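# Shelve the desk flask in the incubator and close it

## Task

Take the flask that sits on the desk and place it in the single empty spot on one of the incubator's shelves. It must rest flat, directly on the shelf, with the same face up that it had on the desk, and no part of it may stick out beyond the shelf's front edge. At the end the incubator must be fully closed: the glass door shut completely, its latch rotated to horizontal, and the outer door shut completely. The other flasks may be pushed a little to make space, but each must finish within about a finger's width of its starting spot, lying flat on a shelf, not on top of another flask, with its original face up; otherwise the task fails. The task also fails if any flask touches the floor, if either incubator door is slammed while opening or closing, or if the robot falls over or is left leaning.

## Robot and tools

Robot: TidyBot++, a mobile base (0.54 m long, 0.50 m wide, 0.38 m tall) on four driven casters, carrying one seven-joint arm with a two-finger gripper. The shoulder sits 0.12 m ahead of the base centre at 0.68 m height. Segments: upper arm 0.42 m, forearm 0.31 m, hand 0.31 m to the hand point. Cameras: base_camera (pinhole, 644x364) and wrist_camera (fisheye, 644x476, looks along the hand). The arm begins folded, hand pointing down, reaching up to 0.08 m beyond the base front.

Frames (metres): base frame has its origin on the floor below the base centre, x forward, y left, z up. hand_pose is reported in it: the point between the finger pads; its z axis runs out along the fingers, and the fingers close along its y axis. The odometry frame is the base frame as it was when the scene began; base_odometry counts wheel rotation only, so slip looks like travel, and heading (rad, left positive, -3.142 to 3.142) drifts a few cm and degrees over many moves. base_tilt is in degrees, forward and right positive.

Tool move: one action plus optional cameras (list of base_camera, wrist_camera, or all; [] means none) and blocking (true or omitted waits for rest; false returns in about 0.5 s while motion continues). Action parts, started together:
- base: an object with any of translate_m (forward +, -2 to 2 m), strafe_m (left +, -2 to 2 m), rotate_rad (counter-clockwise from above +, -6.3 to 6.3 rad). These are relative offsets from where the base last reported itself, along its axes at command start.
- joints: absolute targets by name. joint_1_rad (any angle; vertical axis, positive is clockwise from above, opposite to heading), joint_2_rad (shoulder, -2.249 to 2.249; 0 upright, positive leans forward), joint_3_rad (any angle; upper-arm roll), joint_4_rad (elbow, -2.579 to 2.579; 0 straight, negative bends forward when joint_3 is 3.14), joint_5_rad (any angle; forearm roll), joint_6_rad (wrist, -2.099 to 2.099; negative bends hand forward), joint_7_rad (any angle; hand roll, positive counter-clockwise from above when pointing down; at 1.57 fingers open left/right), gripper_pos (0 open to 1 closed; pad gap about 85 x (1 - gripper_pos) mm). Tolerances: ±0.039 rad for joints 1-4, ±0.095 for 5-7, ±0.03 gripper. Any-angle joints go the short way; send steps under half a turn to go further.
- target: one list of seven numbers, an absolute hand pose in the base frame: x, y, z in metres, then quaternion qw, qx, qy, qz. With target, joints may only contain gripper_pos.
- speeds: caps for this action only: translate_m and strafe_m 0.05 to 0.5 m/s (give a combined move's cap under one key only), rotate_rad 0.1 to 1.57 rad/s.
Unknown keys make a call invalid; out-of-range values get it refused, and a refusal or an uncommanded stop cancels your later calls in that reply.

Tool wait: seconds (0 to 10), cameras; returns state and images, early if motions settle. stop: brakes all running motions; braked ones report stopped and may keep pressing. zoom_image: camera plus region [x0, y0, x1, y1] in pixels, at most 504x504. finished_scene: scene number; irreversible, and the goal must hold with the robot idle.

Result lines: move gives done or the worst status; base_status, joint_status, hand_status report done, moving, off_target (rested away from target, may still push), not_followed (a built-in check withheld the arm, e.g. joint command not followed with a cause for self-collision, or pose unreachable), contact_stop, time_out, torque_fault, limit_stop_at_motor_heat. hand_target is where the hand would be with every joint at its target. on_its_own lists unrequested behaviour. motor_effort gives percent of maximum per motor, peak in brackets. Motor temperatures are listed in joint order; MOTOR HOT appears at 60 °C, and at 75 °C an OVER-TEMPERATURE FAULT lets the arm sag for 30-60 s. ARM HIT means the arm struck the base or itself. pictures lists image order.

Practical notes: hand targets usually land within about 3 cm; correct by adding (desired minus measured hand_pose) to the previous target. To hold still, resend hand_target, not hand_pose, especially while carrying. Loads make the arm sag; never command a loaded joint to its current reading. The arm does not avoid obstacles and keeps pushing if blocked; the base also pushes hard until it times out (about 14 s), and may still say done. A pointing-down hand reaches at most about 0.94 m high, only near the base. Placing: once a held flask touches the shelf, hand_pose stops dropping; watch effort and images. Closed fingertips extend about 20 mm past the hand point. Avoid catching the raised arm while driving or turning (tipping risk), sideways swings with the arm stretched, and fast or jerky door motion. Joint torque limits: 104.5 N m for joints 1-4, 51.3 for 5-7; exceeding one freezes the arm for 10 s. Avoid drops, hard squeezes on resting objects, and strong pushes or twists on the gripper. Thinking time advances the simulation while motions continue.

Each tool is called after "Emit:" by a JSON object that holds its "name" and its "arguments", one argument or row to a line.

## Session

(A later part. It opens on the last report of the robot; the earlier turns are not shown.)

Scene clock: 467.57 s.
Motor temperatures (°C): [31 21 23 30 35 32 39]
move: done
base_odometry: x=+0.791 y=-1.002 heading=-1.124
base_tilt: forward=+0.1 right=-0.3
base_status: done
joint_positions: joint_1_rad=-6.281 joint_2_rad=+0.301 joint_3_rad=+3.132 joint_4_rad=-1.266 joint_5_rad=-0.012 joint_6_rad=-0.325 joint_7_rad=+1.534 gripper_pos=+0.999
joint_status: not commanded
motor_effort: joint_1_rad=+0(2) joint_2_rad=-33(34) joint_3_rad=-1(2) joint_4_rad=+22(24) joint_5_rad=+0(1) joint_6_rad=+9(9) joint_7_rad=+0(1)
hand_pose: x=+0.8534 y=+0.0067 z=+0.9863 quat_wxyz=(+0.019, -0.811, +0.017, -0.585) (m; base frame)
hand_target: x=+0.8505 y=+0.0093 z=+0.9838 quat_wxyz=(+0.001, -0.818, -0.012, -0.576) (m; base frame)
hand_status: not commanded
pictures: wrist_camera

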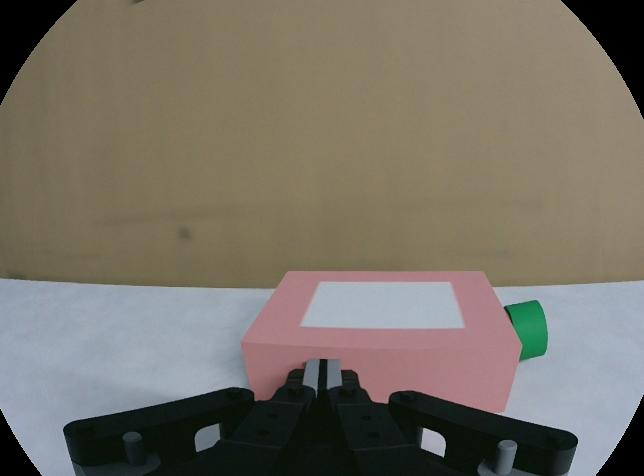

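Emit:
{"name": "move", "arguments": {
  "base": {"translate_m": -0.06},
  "speeds": {"translate_m": 0.15},
  "cameras": []
}}

Emit:
{"name": "move", "arguments": {
  "base": {"strafe_m": -0.07},
  "joints": {"joint_2_rad": 0.24, "joint_4_rad": -1.255, "joint_6_rad": -0.46},
  "cameras": ["wrist_camera"]
}}

Scene clock: 645.80 s.
Motor temperatures (°C): [31 22 23 30 35 32 39]
move: done
base_odometry: x=+0.765 y=-0.947 heading=-1.123
base_tilt: forward=+0.0 right=-0.3
base_status: done
joint_positions: joint_1_rad=-6.281 joint_2_rad=+0.303 joint_3_rad=+3.132 joint_4_rad=-1.266 joint_5_rad=-0.012 joint_6_rad=-0.325 joint_7_rad=+1.534 gripper_pos=+0.999
joint_status: not commanded
motor_effort: joint_1_rad=-1(1) joint_2_rad=-33(36) joint_3_rad=-2(3) joint_4_rad=+22(23) joint_5_rad=+0(1) joint_6_rad=+9(9) joint_7_rad=+1(1)
hand_pose: x=+0.8541 y=+0.0067 z=+0.9848 quat_wxyz=(+0.019, -0.812, +0.017, -0.584) (m; base frame)
hand_target: x=+0.8505 y=+0.0093 z=+0.9838 quat_wxyz=(+0.001, -0.818, -0.012, -0.576) (m; base frame)
hand_status: not commanded
pictures: none
No camera images: "cameras" was empty.

Scene clock: 647.00 s.
Motor temperatures (°C): [31 22 23 30 35 32 39]
move: done
base_odometry: x=+0.702 y=-0.978 heading=-1.123
base_tilt: forward=+0.0 right=-0.3
base_status: done
joint_positions: joint_1_rad=-6.278 joint_2_rad=+0.255 joint_3_rad=+3.132 joint_4_rad=-1.266 joint_5_rad=-0.012 joint_6_rad=-0.412 joint_7_rad=+1.534 gripper_pos=+0.999
joint_status: all done
motor_effort: joint_1_rad=+0(4) joint_2_rad=-31(36) joint_3_rad=-1(4) joint_4_rad=+22(23) joint_5_rad=+0(1) joint_6_rad=+8(10) joint_7_rad=+0(1)
hand_pose: x=+0.8302 y=+0.0047 z=+0.9942 quat_wxyz=(+0.018, -0.823, +0.018, -0.568) (m; base frame)
hand_target: x=+0.8209 y=+0.0097 z=+0.9977 quat_wxyz=(+0.001, -0.829, -0.013, -0.559) (m; base frame)
hand_status: not commanded
pictures: wrist_camera

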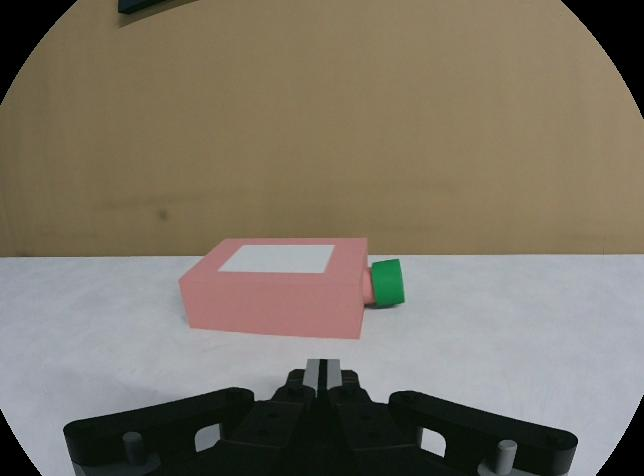

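Emit:
{"name": "move", "arguments": {
  "joints": {"joint_6_rad": -0.26},
  "cameras": []
}}

Emit:
{"name": "move", "arguments": {
  "base": {"translate_m": 0.105},
  "speeds": {"translate_m": 0.1},
  "cameras": ["wrist_camera"]
}}

Scene clock: 656.70 s.
Motor temperatures (°C): [31 22 23 30 35 32 39]
move: done
base_odometry: x=+0.702 y=-0.978 heading=-1.123
base_tilt: forward=+0.0 right=-0.3
base_status: not commanded
joint_positions: joint_1_rad=-6.278 joint_2_rad=+0.250 joint_3_rad=+3.132 joint_4_rad=-1.258 joint_5_rad=-0.012 joint_6_rad=-0.262 joint_7_rad=+1.534 gripper_pos=+0.999
joint_status: all done
motor_effort: joint_1_rad=+0(1) joint_2_rad=-31(34) joint_3_rad=-2(2) joint_4_rad=+22(25) joint_5_rad=+0(1) joint_6_rad=+9(10) joint_7_rad=+1(1)
hand_pose: x=+0.8419 y=+0.0041 z=+1.0473 quat_wxyz=(+0.019, -0.774, +0.017, -0.633) (m; base frame)
hand_target: x=+0.8383 y=+0.0090 z=+1.0573 quat_wxyz=(+0.000, -0.769, -0.011, -0.639) (m; base frame)
hand_status: not commanded
pictures: none
No camera images: "cameras" was empty.

Scene clock: 658.33 s.
Motor temperatures (°C): [31 22 23 30 35 32 39]
move: done
base_odometry: x=+0.747 y=-1.072 heading=-1.123
base_tilt: forward=+0.0 right=-0.3
base_status: done
joint_positions: joint_1_rad=-6.277 joint_2_rad=+0.127 joint_3_rad=+3.133 joint_4_rad=-1.258 joint_5_rad=-0.012 joint_6_rad=-0.263 joint_7_rad=+1.534 gripper_pos=+0.999
joint_status: not commanded
motor_effort: joint_1_rad=-2(3) joint_2_rad=-6(32) joint_3_rad=-1(4) joint_4_rad=+22(27) joint_5_rad=+0(1) joint_6_rad=+9(11) joint_7_rad=+1(1)
hand_pose: x=+0.7915 y=+0.0037 z=+1.1335 quat_wxyz=(+0.019, -0.734, +0.016, -0.679) (m; base frame)
hand_target: x=+0.8383 y=+0.0090 z=+1.0573 quat_wxyz=(+0.000, -0.769, -0.011, -0.639) (m; base frame)
hand_status: not commanded
pictures: wrist_camera

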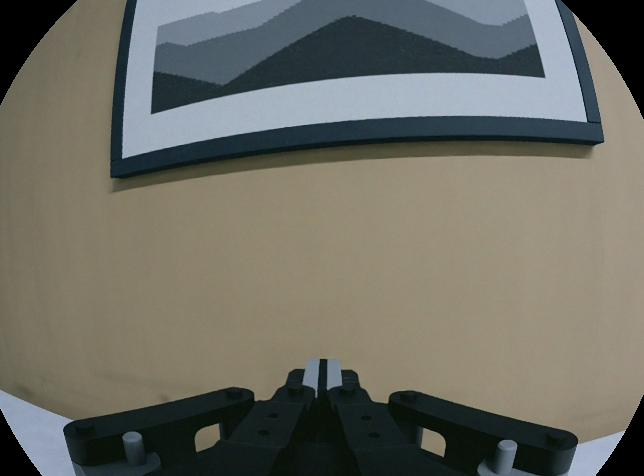

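Emit:
{"name": "move", "arguments": {
  "base": {"translate_m": -0.1},
  "speeds": {"translate_m": 0.1},
  "cameras": ["wrist_camera"]
}}

Scene clock: 665.37 s.
Motor temperatures (°C): [31 22 23 30 35 32 39]
move: done
base_odometry: x=+0.703 y=-0.982 heading=-1.123
base_tilt: forward=+0.1 right=-0.3
base_status: done
joint_positions: joint_1_rad=-6.277 joint_2_rad=+0.251 joint_3_rad=+3.133 joint_4_rad=-1.259 joint_5_rad=-0.012 joint_6_rad=-0.263 joint_7_rad=+1.534 gripper_pos=+0.999
joint_status: not commanded
motor_effort: joint_1_rad=+0(1) joint_2_rad=-31(36) joint_3_rad=-1(2) joint_4_rad=+22(24) joint_5_rad=+0(1) joint_6_rad=+9(10) joint_7_rad=+0(1)
hand_pose: x=+0.8423 y=+0.0033 z=+1.0460 quat_wxyz=(+0.018, -0.775, +0.018, -0.632) (m; base frame)
hand_target: x=+0.8383 y=+0.0090 z=+1.0573 quat_wxyz=(+0.000, -0.769, -0.011, -0.639) (m; base frame)
hand_status: not commanded
pictures: wrist_camera

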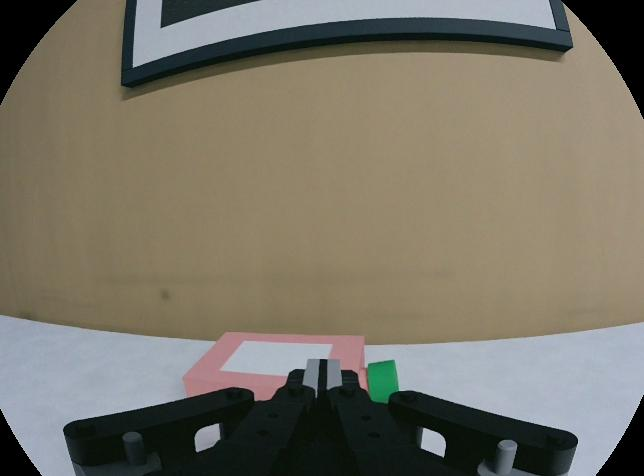

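Emit:
{"name": "move", "arguments": {
  "base": {"translate_m": -0.12, "rotate_rad": 0.173},
  "speeds": {"translate_m": 0.2, "rotate_rad": 0.3},
  "cameras": []
}}

Emit:
{"name": "move", "arguments": {
  "base": {"strafe_m": -0.16},
  "speeds": {"strafe_m": 0.2},
  "joints": {"joint_2_rad": 0.49, "joint_4_rad": -1.08, "joint_6_rad": 0.0}
}}

Scene clock: 760.67 s.
Motor temperatures (°C): [31 23 23 30 35 32 39]
move: done
base_odometry: x=+0.651 y=-0.873 heading=-0.949
base_tilt: forward=+0.1 right=-0.3
base_status: done
joint_positions: joint_1_rad=-6.287 joint_2_rad=+0.247 joint_3_rad=+3.131 joint_4_rad=-1.259 joint_5_rad=-0.012 joint_6_rad=-0.263 joint_7_rad=+1.534 gripper_pos=+0.999
joint_status: not commanded
motor_effort: joint_1_rad=+0(4) joint_2_rad=-31(35) joint_3_rad=-1(4) joint_4_rad=+22(23) joint_5_rad=+0(1) joint_6_rad=+9(9) joint_7_rad=+1(1)
hand_pose: x=+0.8406 y=+0.0112 z=+1.0492 quat_wxyz=(+0.022, -0.773, +0.013, -0.634) (m; base frame)
hand_target: x=+0.8383 y=+0.0090 z=+1.0573 quat_wxyz=(+0.000, -0.769, -0.011, -0.639) (m; base frame)
hand_status: not commanded
pictures: none
No camera images: "cameras" was empty.

Scene clock: 762.33 s.
Motor temperatures (°C): [31 23 23 30 35 32 39]
move: done
base_odometry: x=+0.521 y=-0.967 heading=-0.950
base_tilt: forward=+0.0 right=-0.3
base_status: done
joint_positions: joint_1_rad=-6.281 joint_2_rad=+0.502 joint_3_rad=+3.131 joint_4_rad=-1.099 joint_5_rad=-0.012 joint_6_rad=-0.044 joint_7_rad=+1.534 gripper_pos=+0.999
joint_status: all done
motor_effort: joint_1_rad=-1(4) joint_2_rad=-40(44) joint_3_rad=-2(4) joint_4_rad=+22(24) joint_5_rad=-1(1) joint_6_rad=+9(10) joint_7_rad=+0(1)
hand_pose: x=+0.9459 y=+0.0055 z=+1.0185 quat_wxyz=(+0.021, -0.732, +0.017, -0.680) (m; base frame)
hand_target: x=+0.9425 y=+0.0073 z=+1.0536 quat_wxyz=(-0.001, -0.707, -0.007, -0.707) (m; base frame)
hand_status: not commanded
pictures: base_camera, wrist_camera

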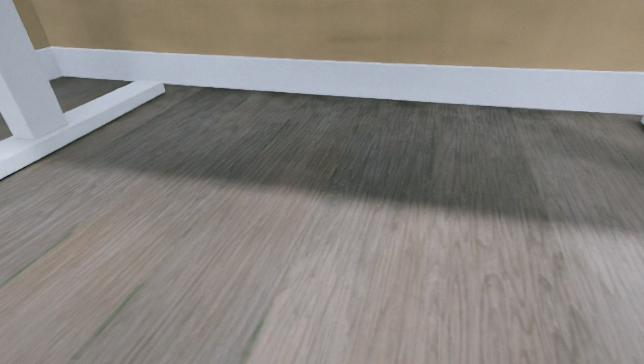

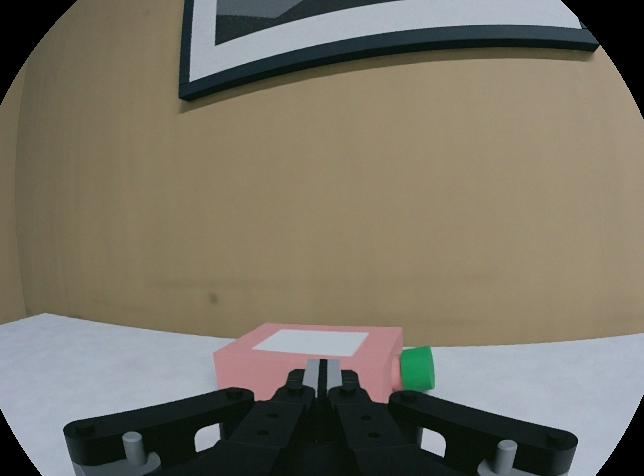

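Emit:
{"name": "move", "arguments": {
  "base": {"strafe_m": -0.03, "translate_m": 0.1},
  "speeds": {"translate_m": 0.08}
}}

Scene clock: 774.93 s.
Motor temperatures (°C): [31 23 23 30 35 32 39]
move: done
base_odometry: x=+0.555 y=-1.065 heading=-0.949
base_tilt: forward=+0.0 right=-0.3
base_status: done
joint_positions: joint_1_rad=-6.284 joint_2_rad=+0.381 joint_3_rad=+3.131 joint_4_rad=-1.087 joint_5_rad=-0.012 joint_6_rad=-0.036 joint_7_rad=+1.534 gripper_pos=+0.999
joint_status: not commanded
motor_effort: joint_1_rad=+1(3) joint_2_rad=-14(41) joint_3_rad=-2(4) joint_4_rad=+22(27) joint_5_rad=+0(1) joint_6_rad=+9(11) joint_7_rad=+0(1)
hand_pose: x=+0.8984 y=+0.0080 z=+1.1258 quat_wxyz=(+0.023, -0.683, +0.014, -0.730) (m; base frame)
hand_target: x=+0.9425 y=+0.0073 z=+1.0536 quat_wxyz=(-0.001, -0.707, -0.007, -0.707) (m; base frame)
hand_status: not commanded
pictures: base_camera, wrist_camera

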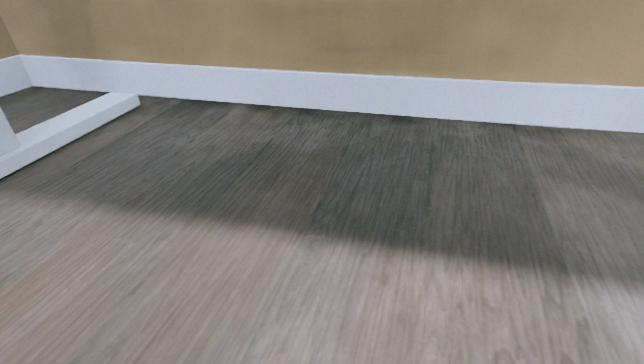

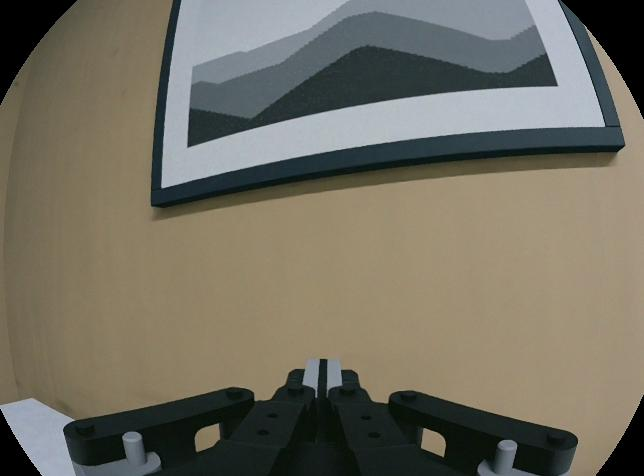

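Emit:
{"name": "move", "arguments": {
  "base": {"translate_m": -0.12},
  "speeds": {"translate_m": 0.1},
  "cameras": []
}}

Emit:
{"name": "move", "arguments": {
  "base": {"rotate_rad": -0.172, "strafe_m": 0.17},
  "speeds": {"rotate_rad": 0.3, "strafe_m": 0.2}
}}

Scene clock: 842.17 s.
Motor temperatures (°C): [31 22 23 30 35 32 39]
move: done
base_odometry: x=+0.485 y=-0.967 heading=-0.949
base_tilt: forward=+0.1 right=-0.3
base_status: done
joint_positions: joint_1_rad=-6.284 joint_2_rad=+0.502 joint_3_rad=+3.131 joint_4_rad=-1.084 joint_5_rad=-0.012 joint_6_rad=-0.032 joint_7_rad=+1.534 gripper_pos=+0.999
joint_status: not commanded
motor_effort: joint_1_rad=+0(2) joint_2_rad=-39(44) joint_3_rad=-1(3) joint_4_rad=+22(24) joint_5_rad=+0(1) joint_6_rad=+9(10) joint_7_rad=+1(1)
hand_pose: x=+0.9466 y=+0.0080 z=+1.0309 quat_wxyz=(+0.022, -0.724, +0.016, -0.690) (m; base frame)
hand_target: x=+0.9425 y=+0.0073 z=+1.0536 quat_wxyz=(-0.001, -0.707, -0.007, -0.707) (m; base frame)
hand_status: not commanded
pictures: none
No camera images: "cameras" was empty.

Scene clock: 843.90 s.
Motor temperatures (°C): [31 22 23 30 35 32 39]
move: done
base_odometry: x=+0.623 y=-0.868 heading=-1.122
base_tilt: forward=+0.1 right=-0.2
base_status: done
joint_positions: joint_1_rad=-6.287 joint_2_rad=+0.502 joint_3_rad=+3.131 joint_4_rad=-1.084 joint_5_rad=-0.012 joint_6_rad=-0.032 joint_7_rad=+1.534 gripper_pos=+0.999
joint_status: not commanded
motor_effort: joint_1_rad=-1(5) joint_2_rad=-40(41) joint_3_rad=-1(5) joint_4_rad=+22(23) joint_5_rad=+0(1) joint_6_rad=+9(9) joint_7_rad=+0(1)
hand_pose: x=+0.9466 y=+0.0107 z=+1.0309 quat_wxyz=(+0.024, -0.724, +0.015, -0.690) (m; base frame)
hand_target: x=+0.9425 y=+0.0073 z=+1.0536 quat_wxyz=(-0.001, -0.707, -0.007, -0.707) (m; base frame)
hand_status: not commanded
pictures: base_camera, wrist_camera

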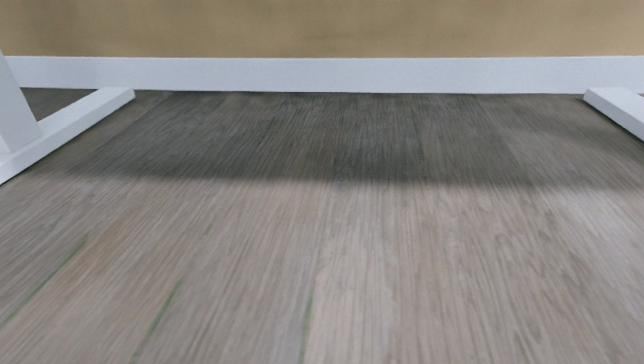

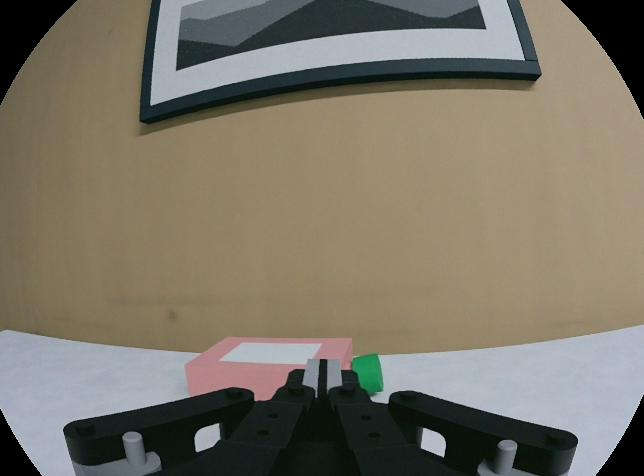

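Emit:
{"name": "move", "arguments": {
  "base": {"strafe_m": 0.008, "translate_m": 0.11},
  "speeds": {"translate_m": 0.08},
  "cameras": ["wrist_camera"]
}}

Scene clock: 853.77 s.
Motor temperatures (°C): [31 22 23 30 35 32 39]
move: done
base_odometry: x=+0.678 y=-0.964 heading=-1.122
base_tilt: forward=+0.0 right=-0.4
base_status: done
joint_positions: joint_1_rad=-6.287 joint_2_rad=+0.501 joint_3_rad=+3.131 joint_4_rad=-1.084 joint_5_rad=-0.012 joint_6_rad=-0.032 joint_7_rad=+1.534 gripper_pos=+0.999
joint_status: not commanded
motor_effort: joint_1_rad=-1(2) joint_2_rad=-41(43) joint_3_rad=-2(2) joint_4_rad=+22(24) joint_5_rad=+1(1) joint_6_rad=+9(10) joint_7_rad=+0(1)
hand_pose: x=+0.9463 y=+0.0105 z=+1.0315 quat_wxyz=(+0.023, -0.723, +0.015, -0.690) (m; base frame)
hand_target: x=+0.9425 y=+0.0073 z=+1.0536 quat_wxyz=(-0.001, -0.707, -0.007, -0.707) (m; base frame)
hand_status: not commanded
pictures: wrist_camera

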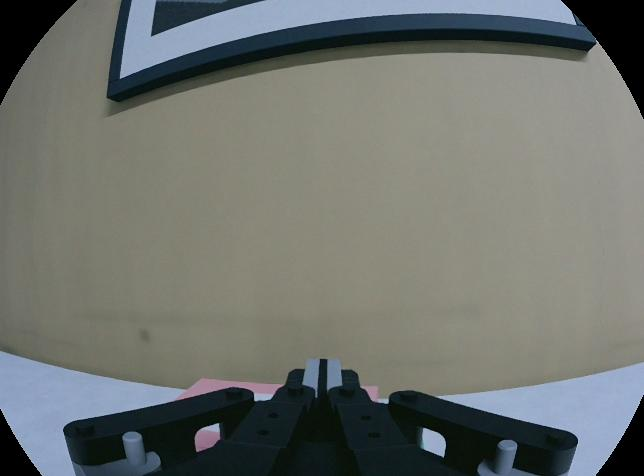

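Emit:
{"name": "move", "arguments": {
  "base": {"translate_m": 0.02},
  "speeds": {"translate_m": 0.06},
  "cameras": []
}}

Emit:
{"name": "move", "arguments": {
  "base": {"translate_m": 0.015},
  "speeds": {"translate_m": 0.06},
  "cameras": ["wrist_camera"]
}}

Scene clock: 867.00 s.
Motor temperatures (°C): [31 22 23 30 35 32 39]
move: done
base_odometry: x=+0.687 y=-0.982 heading=-1.122
base_tilt: forward=+0.1 right=-0.3
base_status: done
joint_positions: joint_1_rad=-6.287 joint_2_rad=+0.479 joint_3_rad=+3.131 joint_4_rad=-1.081 joint_5_rad=-0.012 joint_6_rad=-0.030 joint_7_rad=+1.534 gripper_pos=+0.999
joint_status: not commanded
motor_effort: joint_1_rad=-1(2) joint_2_rad=-34(41) joint_3_rad=-1(4) joint_4_rad=+22(26) joint_5_rad=+0(1) joint_6_rad=+9(11) joint_7_rad=+1(1)
hand_pose: x=+0.9384 y=+0.0102 z=+1.0524 quat_wxyz=(+0.024, -0.714, +0.015, -0.700) (m; base frame)
hand_target: x=+0.9425 y=+0.0073 z=+1.0536 quat_wxyz=(-0.001, -0.707, -0.007, -0.707) (m; base frame)
hand_status: not commanded
pictures: none
No camera images: "cameras" was empty.

Scene clock: 867.80 s.
Motor temperatures (°C): [31 22 23 30 35 32 39]
move: done
base_odometry: x=+0.693 y=-0.995 heading=-1.122
base_tilt: forward=+0.1 right=-0.4
base_status: done
joint_positions: joint_1_rad=-6.287 joint_2_rad=+0.439 joint_3_rad=+3.131 joint_4_rad=-1.080 joint_5_rad=-0.012 joint_6_rad=-0.028 joint_7_rad=+1.534 gripper_pos=+0.999
joint_status: not commanded
motor_effort: joint_1_rad=+0(2) joint_2_rad=-28(36) joint_3_rad=-1(3) joint_4_rad=+22(25) joint_5_rad=+0(1) joint_6_rad=+9(10) joint_7_rad=+0(1)
hand_pose: x=+0.9229 y=+0.0102 z=+1.0862 quat_wxyz=(+0.024, -0.699, +0.014, -0.715) (m; base frame)
hand_target: x=+0.9425 y=+0.0073 z=+1.0536 quat_wxyz=(-0.001, -0.707, -0.007, -0.707) (m; base frame)
hand_status: not commanded
pictures: wrist_camera

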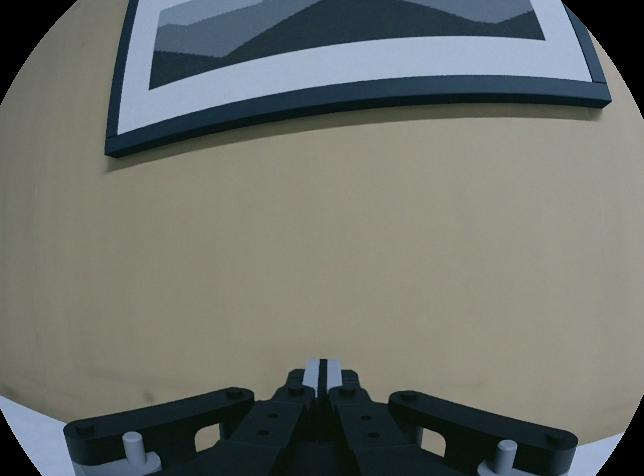

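Emit:
{"name": "move", "arguments": {
  "base": {"translate_m": -0.1},
  "speeds": {"translate_m": 0.15},
  "cameras": []
}}

Emit:
{"name": "move", "arguments": {
  "base": {"strafe_m": 0.08},
  "speeds": {"strafe_m": 0.15},
  "joints": {"joint_6_rad": -0.03},
  "cameras": ["wrist_camera"]
}}

Scene clock: 1043.43 s.
Motor temperatures (°C): [31 22 23 30 35 32 39]
move: done
base_odometry: x=+0.650 y=-0.905 heading=-1.122
base_tilt: forward=+0.1 right=-0.3
base_status: done
joint_positions: joint_1_rad=-6.286 joint_2_rad=+0.498 joint_3_rad=+3.131 joint_4_rad=-1.087 joint_5_rad=-0.012 joint_6_rad=-0.028 joint_7_rad=+1.534 gripper_pos=+0.999
joint_status: not commanded
motor_effort: joint_1_rad=+0(2) joint_2_rad=-40(44) joint_3_rad=-1(2) joint_4_rad=+22(24) joint_5_rad=+0(1) joint_6_rad=+9(10) joint_7_rad=+1(1)
hand_pose: x=+0.9453 y=+0.0096 z=+1.0337 quat_wxyz=(+0.023, -0.722, +0.015, -0.692) (m; base frame)
hand_target: x=+0.9425 y=+0.0073 z=+1.0536 quat_wxyz=(-0.001, -0.707, -0.007, -0.707) (m; base frame)
hand_status: not commanded
pictures: none
No camera images: "cameras" was empty.

Scene clock: 1044.73 s.
Motor temperatures (°C): [31 22 23 30 35 32 39]
move: done
base_odometry: x=+0.722 y=-0.870 heading=-1.122
base_tilt: forward=+0.0 right=-0.3
base_status: done
joint_positions: joint_1_rad=-6.286 joint_2_rad=+0.498 joint_3_rad=+3.131 joint_4_rad=-1.087 joint_5_rad=-0.012 joint_6_rad=-0.033 joint_7_rad=+1.534 gripper_pos=+0.999
joint_status: all done
motor_effort: joint_1_rad=+0(3) joint_2_rad=-40(41) joint_3_rad=-1(4) joint_4_rad=+22(23) joint_5_rad=+0(1) joint_6_rad=+9(9) joint_7_rad=+0(1)
hand_pose: x=+0.9453 y=+0.0092 z=+1.0322 quat_wxyz=(+0.023, -0.723, +0.015, -0.690) (m; base frame)
hand_target: x=+0.9424 y=+0.0075 z=+1.0443 quat_wxyz=(-0.001, -0.717, -0.008, -0.697) (m; base frame)
hand_status: not commanded
pictures: wrist_camera

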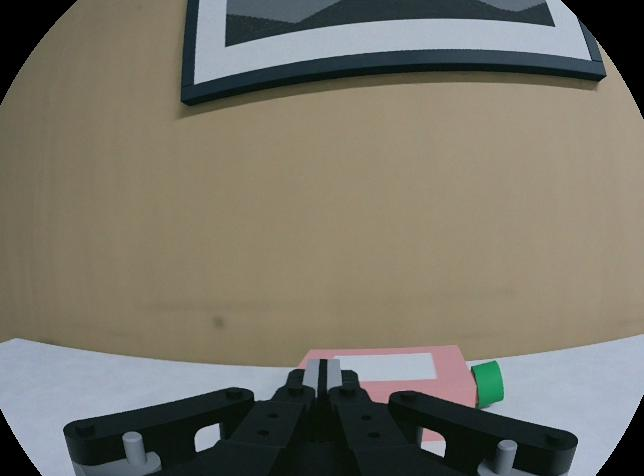

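Emit:
{"name": "move", "arguments": {
  "base": {"translate_m": 0.078},
  "speeds": {"translate_m": 0.06},
  "cameras": ["wrist_camera"]
}}

Scene clock: 1052.17 s.
Motor temperatures (°C): [31 22 23 30 35 32 39]
move: done
base_odometry: x=+0.756 y=-0.940 heading=-1.121
base_tilt: forward=+0.1 right=-0.3
base_status: done
joint_positions: joint_1_rad=-6.286 joint_2_rad=+0.499 joint_3_rad=+3.131 joint_4_rad=-1.087 joint_5_rad=-0.012 joint_6_rad=-0.033 joint_7_rad=+1.534 gripper_pos=+0.999
joint_status: not commanded
motor_effort: joint_1_rad=+0(2) joint_2_rad=-40(43) joint_3_rad=-2(2) joint_4_rad=+23(23) joint_5_rad=+0(1) joint_6_rad=+9(9) joint_7_rad=+0(1)
hand_pose: x=+0.9454 y=+0.0092 z=+1.0320 quat_wxyz=(+0.023, -0.723, +0.015, -0.690) (m; base frame)
hand_target: x=+0.9424 y=+0.0075 z=+1.0443 quat_wxyz=(-0.001, -0.717, -0.008, -0.697) (m; base frame)
hand_status: not commanded
pictures: wrist_camera

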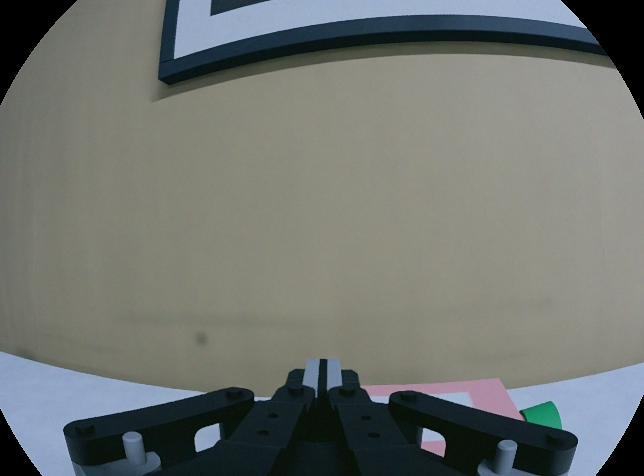

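Emit:
{"name": "move", "arguments": {
  "base": {"translate_m": 0.008},
  "speeds": {"translate_m": 0.05},
  "cameras": []
}}

Emit:
{"name": "move", "arguments": {
  "joints": {"joint_6_rad": -0.12},
  "cameras": ["wrist_camera"]
}}

Emit:
{"name": "move", "arguments": {
  "joints": {"joint_6_rad": -0.2},
  "cameras": ["wrist_camera"]
}}

Scene clock: 1064.43 s.
Motor temperatures (°C): [31 23 23 30 35 32 39]
move: done
base_odometry: x=+0.760 y=-0.947 heading=-1.121
base_tilt: forward=+0.0 right=-0.3
base_status: done
joint_positions: joint_1_rad=-6.286 joint_2_rad=+0.500 joint_3_rad=+3.131 joint_4_rad=-1.087 joint_5_rad=-0.012 joint_6_rad=-0.033 joint_7_rad=+1.534 gripper_pos=+0.999
joint_status: not commanded
motor_effort: joint_1_rad=+0(1) joint_2_rad=-40(43) joint_3_rad=-1(2) joint_4_rad=+22(23) joint_5_rad=+1(1) joint_6_rad=+9(9) joint_7_rad=+0(1)
hand_pose: x=+0.9460 y=+0.0092 z=+1.0306 quat_wxyz=(+0.023, -0.724, +0.015, -0.689) (m; base frame)
hand_target: x=+0.9424 y=+0.0075 z=+1.0443 quat_wxyz=(-0.001, -0.717, -0.008, -0.697) (m; base frame)
hand_status: not commanded
pictures: none
No camera images: "cameras" was empty.

Scene clock: 1064.97 s.
Motor temperatures (°C): [31 23 23 30 35 32 39]
move: done
base_odometry: x=+0.760 y=-0.947 heading=-1.121
base_tilt: forward=+0.1 right=-0.3
base_status: not commanded
joint_positions: joint_1_rad=-6.286 joint_2_rad=+0.500 joint_3_rad=+3.131 joint_4_rad=-1.087 joint_5_rad=-0.012 joint_6_rad=-0.104 joint_7_rad=+1.534 gripper_pos=+0.999
joint_status: all done
motor_effort: joint_1_rad=-1(1) joint_2_rad=-40(43) joint_3_rad=-1(2) joint_4_rad=+22(24) joint_5_rad=+0(0) joint_6_rad=+9(10) joint_7_rad=+0(1)
hand_pose: x=+0.9439 y=+0.0096 z=+1.0088 quat_wxyz=(+0.022, -0.748, +0.015, -0.663) (m; base frame)
hand_target: x=+0.9403 y=+0.0080 z=+1.0164 quat_wxyz=(+0.000, -0.748, -0.009, -0.664) (m; base frame)
hand_status: not commanded
pictures: wrist_camera

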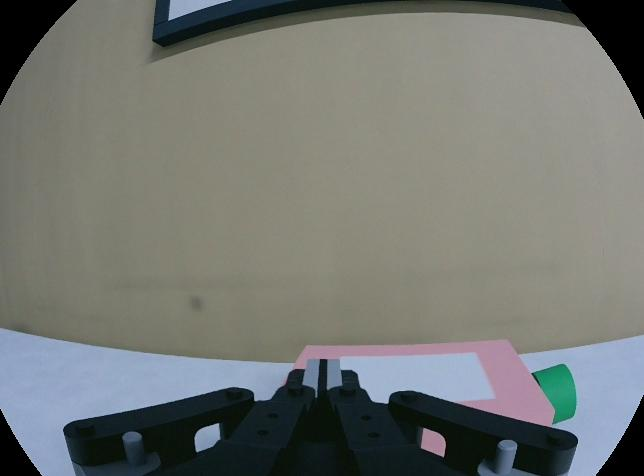

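Scene clock: 1065.50 s.
Motor temperatures (°C): [31 23 23 30 35 32 39]
move: done
base_odometry: x=+0.760 y=-0.947 heading=-1.121
base_tilt: forward=+0.1 right=-0.4
base_status: not commanded
joint_positions: joint_1_rad=-6.286 joint_2_rad=+0.490 joint_3_rad=+3.131 joint_4_rad=-1.075 joint_5_rad=-0.012 joint_6_rad=-0.157 joint_7_rad=+1.534 gripper_pos=+0.999
joint_status: all done
motor_effort: joint_1_rad=+0(1) joint_2_rad=-37(40) joint_3_rad=-1(2) joint_4_rad=+21(22) joint_5_rad=+0(1) joint_6_rad=+8(9) joint_7_rad=+0(1)
hand_pose: x=+0.9388 y=+0.0098 z=+1.0088 quat_wxyz=(+0.022, -0.758, +0.015, -0.652) (m; base frame)
hand_target: x=+0.9364 y=+0.0084 z=+0.9918 quat_wxyz=(+0.001, -0.774, -0.009, -0.633) (m; base frame)
hand_status: not commanded
pictures: wrist_camera

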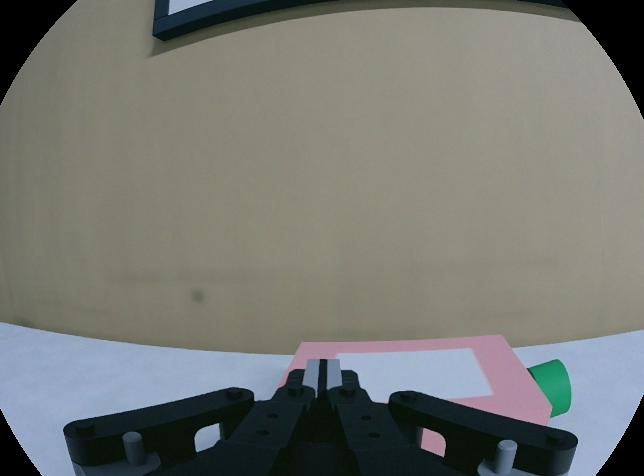

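Emit:
{"name": "move", "arguments": {
  "base": {"translate_m": -0.03},
  "speeds": {"translate_m": 0.05},
  "cameras": ["wrist_camera"]
}}

Scene clock: 1071.50 s.
Motor temperatures (°C): [31 23 23 30 35 32 39]
move: done
base_odometry: x=+0.746 y=-0.920 heading=-1.121
base_tilt: forward=+0.1 right=-0.3
base_status: done
joint_positions: joint_1_rad=-6.286 joint_2_rad=+0.489 joint_3_rad=+3.131 joint_4_rad=-1.075 joint_5_rad=-0.012 joint_6_rad=-0.157 joint_7_rad=+1.534 gripper_pos=+0.999
joint_status: not commanded
motor_effort: joint_1_rad=-1(2) joint_2_rad=-37(40) joint_3_rad=-1(2) joint_4_rad=+21(22) joint_5_rad=+0(1) joint_6_rad=+8(9) joint_7_rad=+1(1)
hand_pose: x=+0.9387 y=+0.0098 z=+1.0087 quat_wxyz=(+0.022, -0.758, +0.015, -0.652) (m; base frame)
hand_target: x=+0.9364 y=+0.0084 z=+0.9918 quat_wxyz=(+0.001, -0.774, -0.009, -0.633) (m; base frame)
hand_status: not commanded
pictures: wrist_camera

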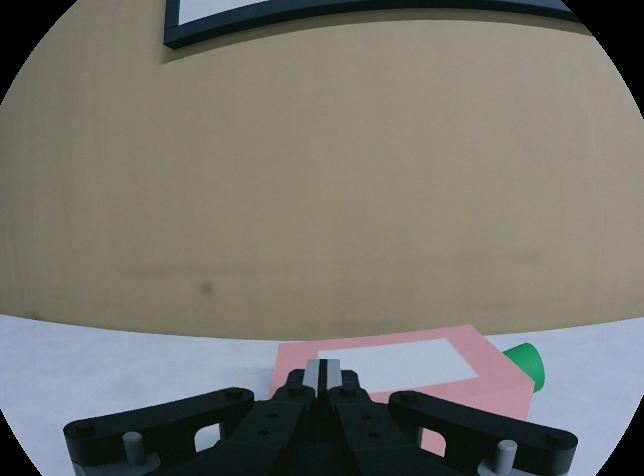

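Emit:
{"name": "move", "arguments": {
  "base": {"translate_m": -0.1},
  "speeds": {"translate_m": 0.06},
  "cameras": ["wrist_camera"]
}}

Scene clock: 1077.87 s.
Motor temperatures (°C): [31 23 23 30 35 32 39]
move: done
base_odometry: x=+0.703 y=-0.830 heading=-1.121
base_tilt: forward=+0.0 right=-0.3
base_status: done
joint_positions: joint_1_rad=-6.286 joint_2_rad=+0.490 joint_3_rad=+3.131 joint_4_rad=-1.074 joint_5_rad=-0.012 joint_6_rad=-0.158 joint_7_rad=+1.534 gripper_pos=+0.999
joint_status: not commanded
motor_effort: joint_1_rad=+0(2) joint_2_rad=-40(41) joint_3_rad=-1(3) joint_4_rad=+23(23) joint_5_rad=+0(1) joint_6_rad=+9(9) joint_7_rad=+1(1)
hand_pose: x=+0.9390 y=+0.0098 z=+1.0080 quat_wxyz=(+0.022, -0.758, +0.015, -0.651) (m; base frame)
hand_target: x=+0.9364 y=+0.0084 z=+0.9918 quat_wxyz=(+0.001, -0.774, -0.009, -0.633) (m; base frame)
hand_status: not commanded
pictures: wrist_camera

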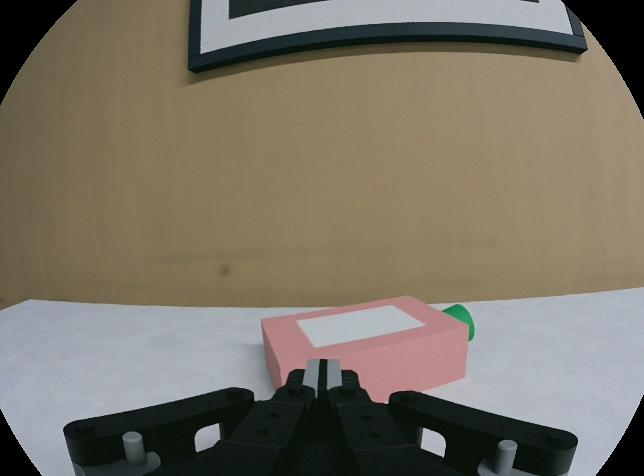

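Emit:
{"name": "move", "arguments": {
  "joints": {"joint_6_rad": 0.0},
  "base": {"strafe_m": -0.065},
  "speeds": {"strafe_m": 0.15},
  "cameras": []
}}

Emit:
{"name": "move", "arguments": {
  "base": {"translate_m": 0.12},
  "speeds": {"translate_m": 0.1},
  "cameras": ["wrist_camera"]
}}

Scene clock: 1092.17 s.
Motor temperatures (°C): [31 23 23 30 35 32 39]
move: done
base_odometry: x=+0.644 y=-0.858 heading=-1.121
base_tilt: forward=+0.1 right=-0.2
base_status: done
joint_positions: joint_1_rad=-6.280 joint_2_rad=+0.492 joint_3_rad=+3.131 joint_4_rad=-1.078 joint_5_rad=-0.012 joint_6_rad=-0.004 joint_7_rad=+1.534 gripper_pos=+0.999
joint_status: all done
motor_effort: joint_1_rad=+0(4) joint_2_rad=-40(41) joint_3_rad=-1(4) joint_4_rad=+22(24) joint_5_rad=+0(1) joint_6_rad=+9(10) joint_7_rad=+1(1)
hand_pose: x=+0.9434 y=+0.0044 z=+1.0519 quat_wxyz=(+0.021, -0.708, +0.017, -0.706) (m; base frame)
hand_target: x=+0.9425 y=+0.0073 z=+1.0536 quat_wxyz=(-0.001, -0.707, -0.007, -0.707) (m; base frame)
hand_status: not commanded
pictures: none
No camera images: "cameras" was empty.

Scene clock: 1093.90 s.
Motor temperatures (°C): [31 23 23 30 34 32 39]
move: done
base_odometry: x=+0.696 y=-0.967 heading=-1.122
base_tilt: forward=+0.0 right=-0.4
base_status: done
joint_positions: joint_1_rad=-6.280 joint_2_rad=+0.496 joint_3_rad=+3.131 joint_4_rad=-1.078 joint_5_rad=-0.012 joint_6_rad=-0.004 joint_7_rad=+1.534 gripper_pos=+0.999
joint_status: not commanded
motor_effort: joint_1_rad=+0(1) joint_2_rad=-40(43) joint_3_rad=-1(2) joint_4_rad=+22(23) joint_5_rad=+0(1) joint_6_rad=+9(10) joint_7_rad=+1(1)
hand_pose: x=+0.9448 y=+0.0044 z=+1.0488 quat_wxyz=(+0.021, -0.709, +0.017, -0.704) (m; base frame)
hand_target: x=+0.9425 y=+0.0073 z=+1.0536 quat_wxyz=(-0.001, -0.707, -0.007, -0.707) (m; base frame)
hand_status: not commanded
pictures: wrist_camera

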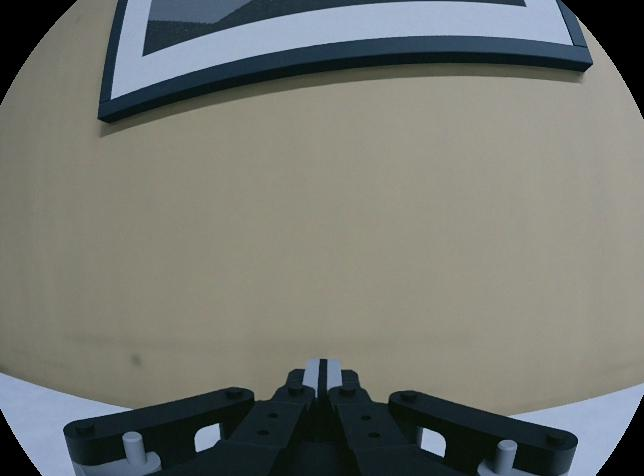

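Emit:
{"name": "move", "arguments": {
  "joints": {"joint_6_rad": -0.12},
  "cameras": ["wrist_camera"]
}}

Scene clock: 1097.57 s.
Motor temperatures (°C): [31 23 23 30 34 32 39]
move: done
base_odometry: x=+0.696 y=-0.967 heading=-1.122
base_tilt: forward=+0.0 right=-0.3
base_status: not commanded
joint_positions: joint_1_rad=-6.280 joint_2_rad=+0.499 joint_3_rad=+3.131 joint_4_rad=-1.081 joint_5_rad=-0.012 joint_6_rad=-0.104 joint_7_rad=+1.534 gripper_pos=+0.999
joint_status: all done
motor_effort: joint_1_rad=-1(1) joint_2_rad=-40(42) joint_3_rad=-1(2) joint_4_rad=+22(24) joint_5_rad=+0(1) joint_6_rad=+9(10) joint_7_rad=+0(1)
hand_pose: x=+0.9438 y=+0.0050 z=+1.0131 quat_wxyz=(+0.021, -0.746, +0.017, -0.665) (m; base frame)
hand_target: x=+0.9403 y=+0.0080 z=+1.0164 quat_wxyz=(+0.000, -0.748, -0.009, -0.664) (m; base frame)
hand_status: not commanded
pictures: wrist_camera

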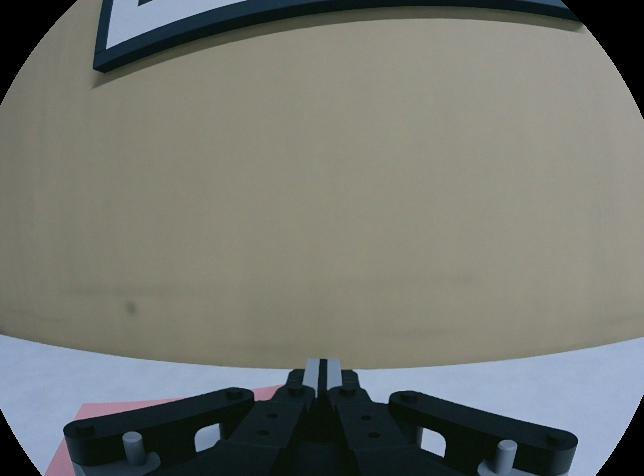

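Emit:
{"name": "move", "arguments": {
  "base": {"strafe_m": 0.03},
  "speeds": {"strafe_m": 0.1},
  "cameras": []
}}

Emit:
{"name": "move", "arguments": {
  "joints": {"joint_6_rad": -0.25},
  "cameras": ["wrist_camera"]
}}

Emit:
{"name": "move", "arguments": {
  "base": {"translate_m": -0.05},
  "speeds": {"translate_m": 0.05},
  "cameras": ["wrist_camera"]
}}

Scene clock: 1109.50 s.
Motor temperatures (°C): [31 23 23 30 34 32 39]
move: done
base_odometry: x=+0.724 y=-0.954 heading=-1.122
base_tilt: forward=+0.0 right=-0.3
base_status: done
joint_positions: joint_1_rad=-6.287 joint_2_rad=+0.499 joint_3_rad=+3.131 joint_4_rad=-1.081 joint_5_rad=-0.012 joint_6_rad=-0.104 joint_7_rad=+1.534 gripper_pos=+0.999
joint_status: not commanded
motor_effort: joint_1_rad=+0(3) joint_2_rad=-40(41) joint_3_rad=-2(3) joint_4_rad=+22(23) joint_5_rad=+0(0) joint_6_rad=+9(9) joint_7_rad=+0(1)
hand_pose: x=+0.9437 y=+0.0106 z=+1.0131 quat_wxyz=(+0.023, -0.746, +0.015, -0.665) (m; base frame)
hand_target: x=+0.9403 y=+0.0080 z=+1.0164 quat_wxyz=(+0.000, -0.748, -0.009, -0.664) (m; base frame)
hand_status: not commanded
pictures: none
No camera images: "cameras" was empty.

Scene clock: 1110.13 s.
Motor temperatures (°C): [31 23 23 30 34 32 39]
move: done
base_odometry: x=+0.724 y=-0.954 heading=-1.122
base_tilt: forward=+0.0 right=-0.3
base_status: not commanded
joint_positions: joint_1_rad=-6.287 joint_2_rad=+0.481 joint_3_rad=+3.131 joint_4_rad=-1.065 joint_5_rad=-0.012 joint_6_rad=-0.200 joint_7_rad=+1.534 gripper_pos=+0.999
joint_status: all done
motor_effort: joint_1_rad=+0(2) joint_2_rad=-35(40) joint_3_rad=-2(2) joint_4_rad=+19(22) joint_5_rad=+0(1) joint_6_rad=+6(9) joint_7_rad=+0(1)
hand_pose: x=+0.9342 y=+0.0110 z=+1.0086 quat_wxyz=(+0.023, -0.766, +0.015, -0.642) (m; base frame)
hand_target: x=+0.9329 y=+0.0086 z=+0.9766 quat_wxyz=(+0.001, -0.789, -0.010, -0.614) (m; base frame)
hand_status: not commanded
pictures: wrist_camera

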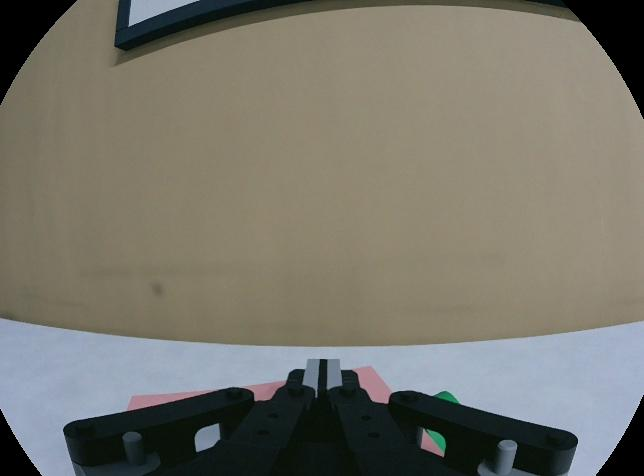

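Scene clock: 1111.60 s.
Motor temperatures (°C): [31 23 23 30 34 32 39]
move: done
base_odometry: x=+0.702 y=-0.908 heading=-1.122
base_tilt: forward=+0.0 right=-0.4
base_status: done
joint_positions: joint_1_rad=-6.287 joint_2_rad=+0.481 joint_3_rad=+3.131 joint_4_rad=-1.065 joint_5_rad=-0.012 joint_6_rad=-0.200 joint_7_rad=+1.534 gripper_pos=+0.999
joint_status: not commanded
motor_effort: joint_1_rad=+0(1) joint_2_rad=-36(37) joint_3_rad=-1(2) joint_4_rad=+19(21) joint_5_rad=+0(1) joint_6_rad=+7(8) joint_7_rad=+0(1)
hand_pose: x=+0.9341 y=+0.0110 z=+1.0085 quat_wxyz=(+0.023, -0.766, +0.015, -0.642) (m; base frame)
hand_target: x=+0.9329 y=+0.0086 z=+0.9766 quat_wxyz=(+0.001, -0.789, -0.010, -0.614) (m; base frame)
hand_status: not commanded
pictures: wrist_camera

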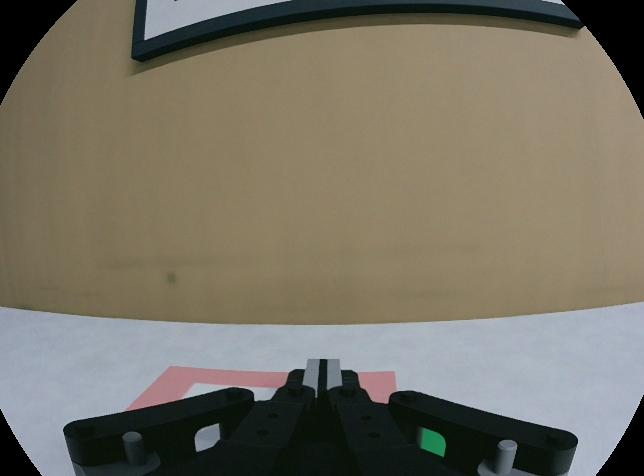

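Emit:
{"name": "move", "arguments": {
  "base": {"translate_m": -0.06},
  "speeds": {"translate_m": 0.05},
  "cameras": ["wrist_camera"]
}}

Emit:
{"name": "move", "arguments": {
  "base": {"translate_m": -0.08},
  "speeds": {"translate_m": 0.05},
  "cameras": ["wrist_camera"]
}}

Scene clock: 1119.07 s.
Motor temperatures (°C): [31 23 23 30 34 32 39]
move: done
base_odometry: x=+0.676 y=-0.854 heading=-1.122
base_tilt: forward=+0.0 right=-0.3
base_status: done
joint_positions: joint_1_rad=-6.287 joint_2_rad=+0.480 joint_3_rad=+3.131 joint_4_rad=-1.065 joint_5_rad=-0.012 joint_6_rad=-0.201 joint_7_rad=+1.534 gripper_pos=+0.999
joint_status: not commanded
motor_effort: joint_1_rad=+0(1) joint_2_rad=-36(37) joint_3_rad=-1(2) joint_4_rad=+20(21) joint_5_rad=+0(1) joint_6_rad=+7(9) joint_7_rad=+1(1)
hand_pose: x=+0.9340 y=+0.0110 z=+1.0085 quat_wxyz=(+0.023, -0.766, +0.015, -0.642) (m; base frame)
hand_target: x=+0.9329 y=+0.0086 z=+0.9766 quat_wxyz=(+0.001, -0.789, -0.010, -0.614) (m; base frame)
hand_status: not commanded
pictures: wrist_camera

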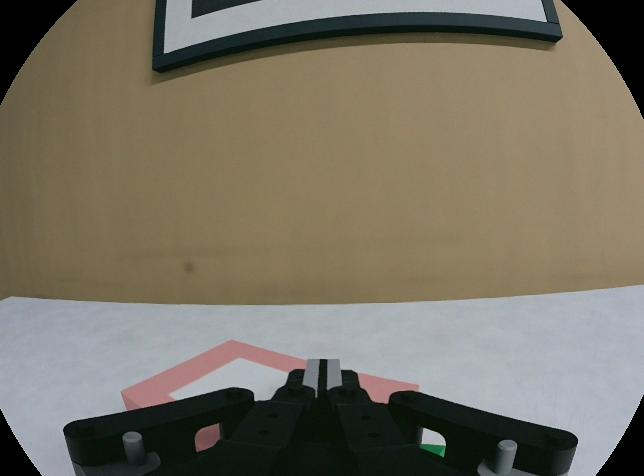

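Scene clock: 1121.13 s.
Motor temperatures (°C): [31 23 23 30 34 32 39]
move: done
base_odometry: x=+0.641 y=-0.782 heading=-1.122
base_tilt: forward=+0.0 right=-0.3
base_status: done
joint_positions: joint_1_rad=-6.287 joint_2_rad=+0.480 joint_3_rad=+3.131 joint_4_rad=-1.066 joint_5_rad=-0.012 joint_6_rad=-0.201 joint_7_rad=+1.534 gripper_pos=+0.999
joint_status: not commanded
motor_effort: joint_1_rad=+0(2) joint_2_rad=-36(38) joint_3_rad=-1(3) joint_4_rad=+19(21) joint_5_rad=+0(1) joint_6_rad=+7(8) joint_7_rad=+1(1)
hand_pose: x=+0.9339 y=+0.0110 z=+1.0085 quat_wxyz=(+0.023, -0.766, +0.015, -0.642) (m; base frame)
hand_target: x=+0.9329 y=+0.0086 z=+0.9766 quat_wxyz=(+0.001, -0.789, -0.010, -0.614) (m; base frame)
hand_status: not commanded
pictures: wrist_camera

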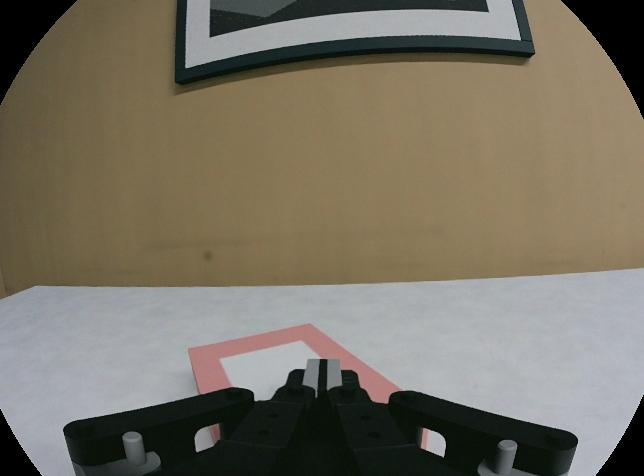

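Emit:
{"name": "move", "arguments": {
  "base": {"translate_m": -0.1},
  "speeds": {"translate_m": 0.06},
  "cameras": ["wrist_camera"]
}}

Scene clock: 1128.23 s.
Motor temperatures (°C): [31 23 23 30 34 32 39]
move: done
base_odometry: x=+0.598 y=-0.692 heading=-1.122
base_tilt: forward=+0.0 right=-0.3
base_status: done
joint_positions: joint_1_rad=-6.287 joint_2_rad=+0.480 joint_3_rad=+3.131 joint_4_rad=-1.065 joint_5_rad=-0.012 joint_6_rad=-0.202 joint_7_rad=+1.534 gripper_pos=+0.999
joint_status: not commanded
motor_effort: joint_1_rad=-1(1) joint_2_rad=-36(38) joint_3_rad=-1(2) joint_4_rad=+19(22) joint_5_rad=+0(1) joint_6_rad=+7(8) joint_7_rad=+1(1)
hand_pose: x=+0.9338 y=+0.0110 z=+1.0085 quat_wxyz=(+0.023, -0.766, +0.015, -0.642) (m; base frame)
hand_target: x=+0.9329 y=+0.0086 z=+0.9766 quat_wxyz=(+0.001, -0.789, -0.010, -0.614) (m; base frame)
hand_status: not commanded
pictures: wrist_camera

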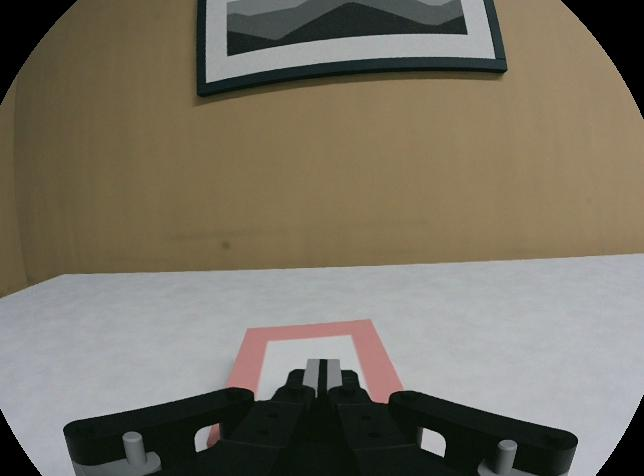

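Emit:
{"name": "move", "arguments": {
  "joints": {"joint_6_rad": 0.05},
  "cameras": []
}}

Emit:
{"name": "move", "arguments": {
  "base": {"translate_m": -0.22},
  "speeds": {"translate_m": 0.2},
  "cameras": []
}}

Emit:
{"name": "move", "arguments": {
  "joints": {"joint_2_rad": 0.30, "joint_4_rad": -1.255, "joint_6_rad": -0.3},
  "cameras": ["wrist_camera"]
}}

Scene clock: 1136.33 s.
Motor temperatures (°C): [31 23 23 30 34 32 39]
move: done
base_odometry: x=+0.598 y=-0.692 heading=-1.122
base_tilt: forward=+0.0 right=-0.3
base_status: not commanded
joint_positions: joint_1_rad=-6.287 joint_2_rad=+0.495 joint_3_rad=+3.131 joint_4_rad=-1.079 joint_5_rad=-0.012 joint_6_rad=+0.033 joint_7_rad=+1.534 gripper_pos=+0.999
joint_status: all done
motor_effort: joint_1_rad=+0(1) joint_2_rad=-40(42) joint_3_rad=-2(2) joint_4_rad=+22(23) joint_5_rad=+0(1) joint_6_rad=+9(10) joint_7_rad=+0(1)
hand_pose: x=+0.9441 y=+0.0098 z=+1.0608 quat_wxyz=(+0.024, -0.696, +0.015, -0.717) (m; base frame)
hand_target: x=+0.9421 y=+0.0071 z=+1.0692 quat_wxyz=(-0.001, -0.689, -0.007, -0.725) (m; base frame)
hand_status: not commanded
pictures: none
No camera images: "cameras" was empty.

Scene clock: 1138.17 s.
Motor temperatures (°C): [31 23 23 30 34 32 39]
move: done
base_odometry: x=+0.503 y=-0.493 heading=-1.122
base_tilt: forward=+0.1 right=-0.3
base_status: done
joint_positions: joint_1_rad=-6.287 joint_2_rad=+0.497 joint_3_rad=+3.131 joint_4_rad=-1.079 joint_5_rad=-0.012 joint_6_rad=+0.033 joint_7_rad=+1.534 gripper_pos=+0.999
joint_status: not commanded
motor_effort: joint_1_rad=-1(1) joint_2_rad=-40(43) joint_3_rad=-1(2) joint_4_rad=+22(23) joint_5_rad=+0(1) joint_6_rad=+9(10) joint_7_rad=+0(1)
hand_pose: x=+0.9448 y=+0.0099 z=+1.0591 quat_wxyz=(+0.024, -0.697, +0.015, -0.717) (m; base frame)
hand_target: x=+0.9421 y=+0.0071 z=+1.0692 quat_wxyz=(-0.001, -0.689, -0.007, -0.725) (m; base frame)
hand_status: not commanded
pictures: none
No camera images: "cameras" was empty.

Scene clock: 1139.67 s.
Motor temperatures (°C): [31 23 23 30 34 32 39]
move: done
base_odometry: x=+0.503 y=-0.493 heading=-1.122
base_tilt: forward=+0.1 right=-0.3
base_status: not commanded
joint_positions: joint_1_rad=-6.287 joint_2_rad=+0.313 joint_3_rad=+3.131 joint_4_rad=-1.244 joint_5_rad=-0.012 joint_6_rad=-0.245 joint_7_rad=+1.534 gripper_pos=+0.999
joint_status: all done
motor_effort: joint_1_rad=-1(2) joint_2_rad=-34(42) joint_3_rad=-1(2) joint_4_rad=+22(23) joint_5_rad=+0(1) joint_6_rad=+9(10) joint_7_rad=+1(1)
hand_pose: x=+0.8657 y=+0.0113 z=+1.0147 quat_wxyz=(+0.022, -0.784, +0.014, -0.620) (m; base frame)
hand_target: x=+0.8563 y=+0.0091 z=+1.0015 quat_wxyz=(+0.001, -0.800, -0.011, -0.600) (m; base frame)
hand_status: not commanded
pictures: wrist_camera

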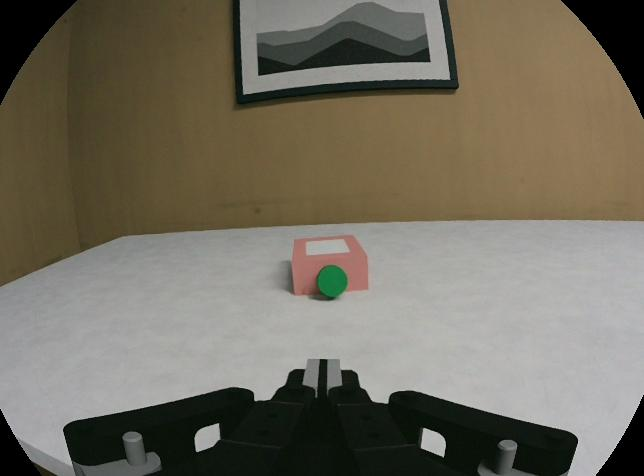

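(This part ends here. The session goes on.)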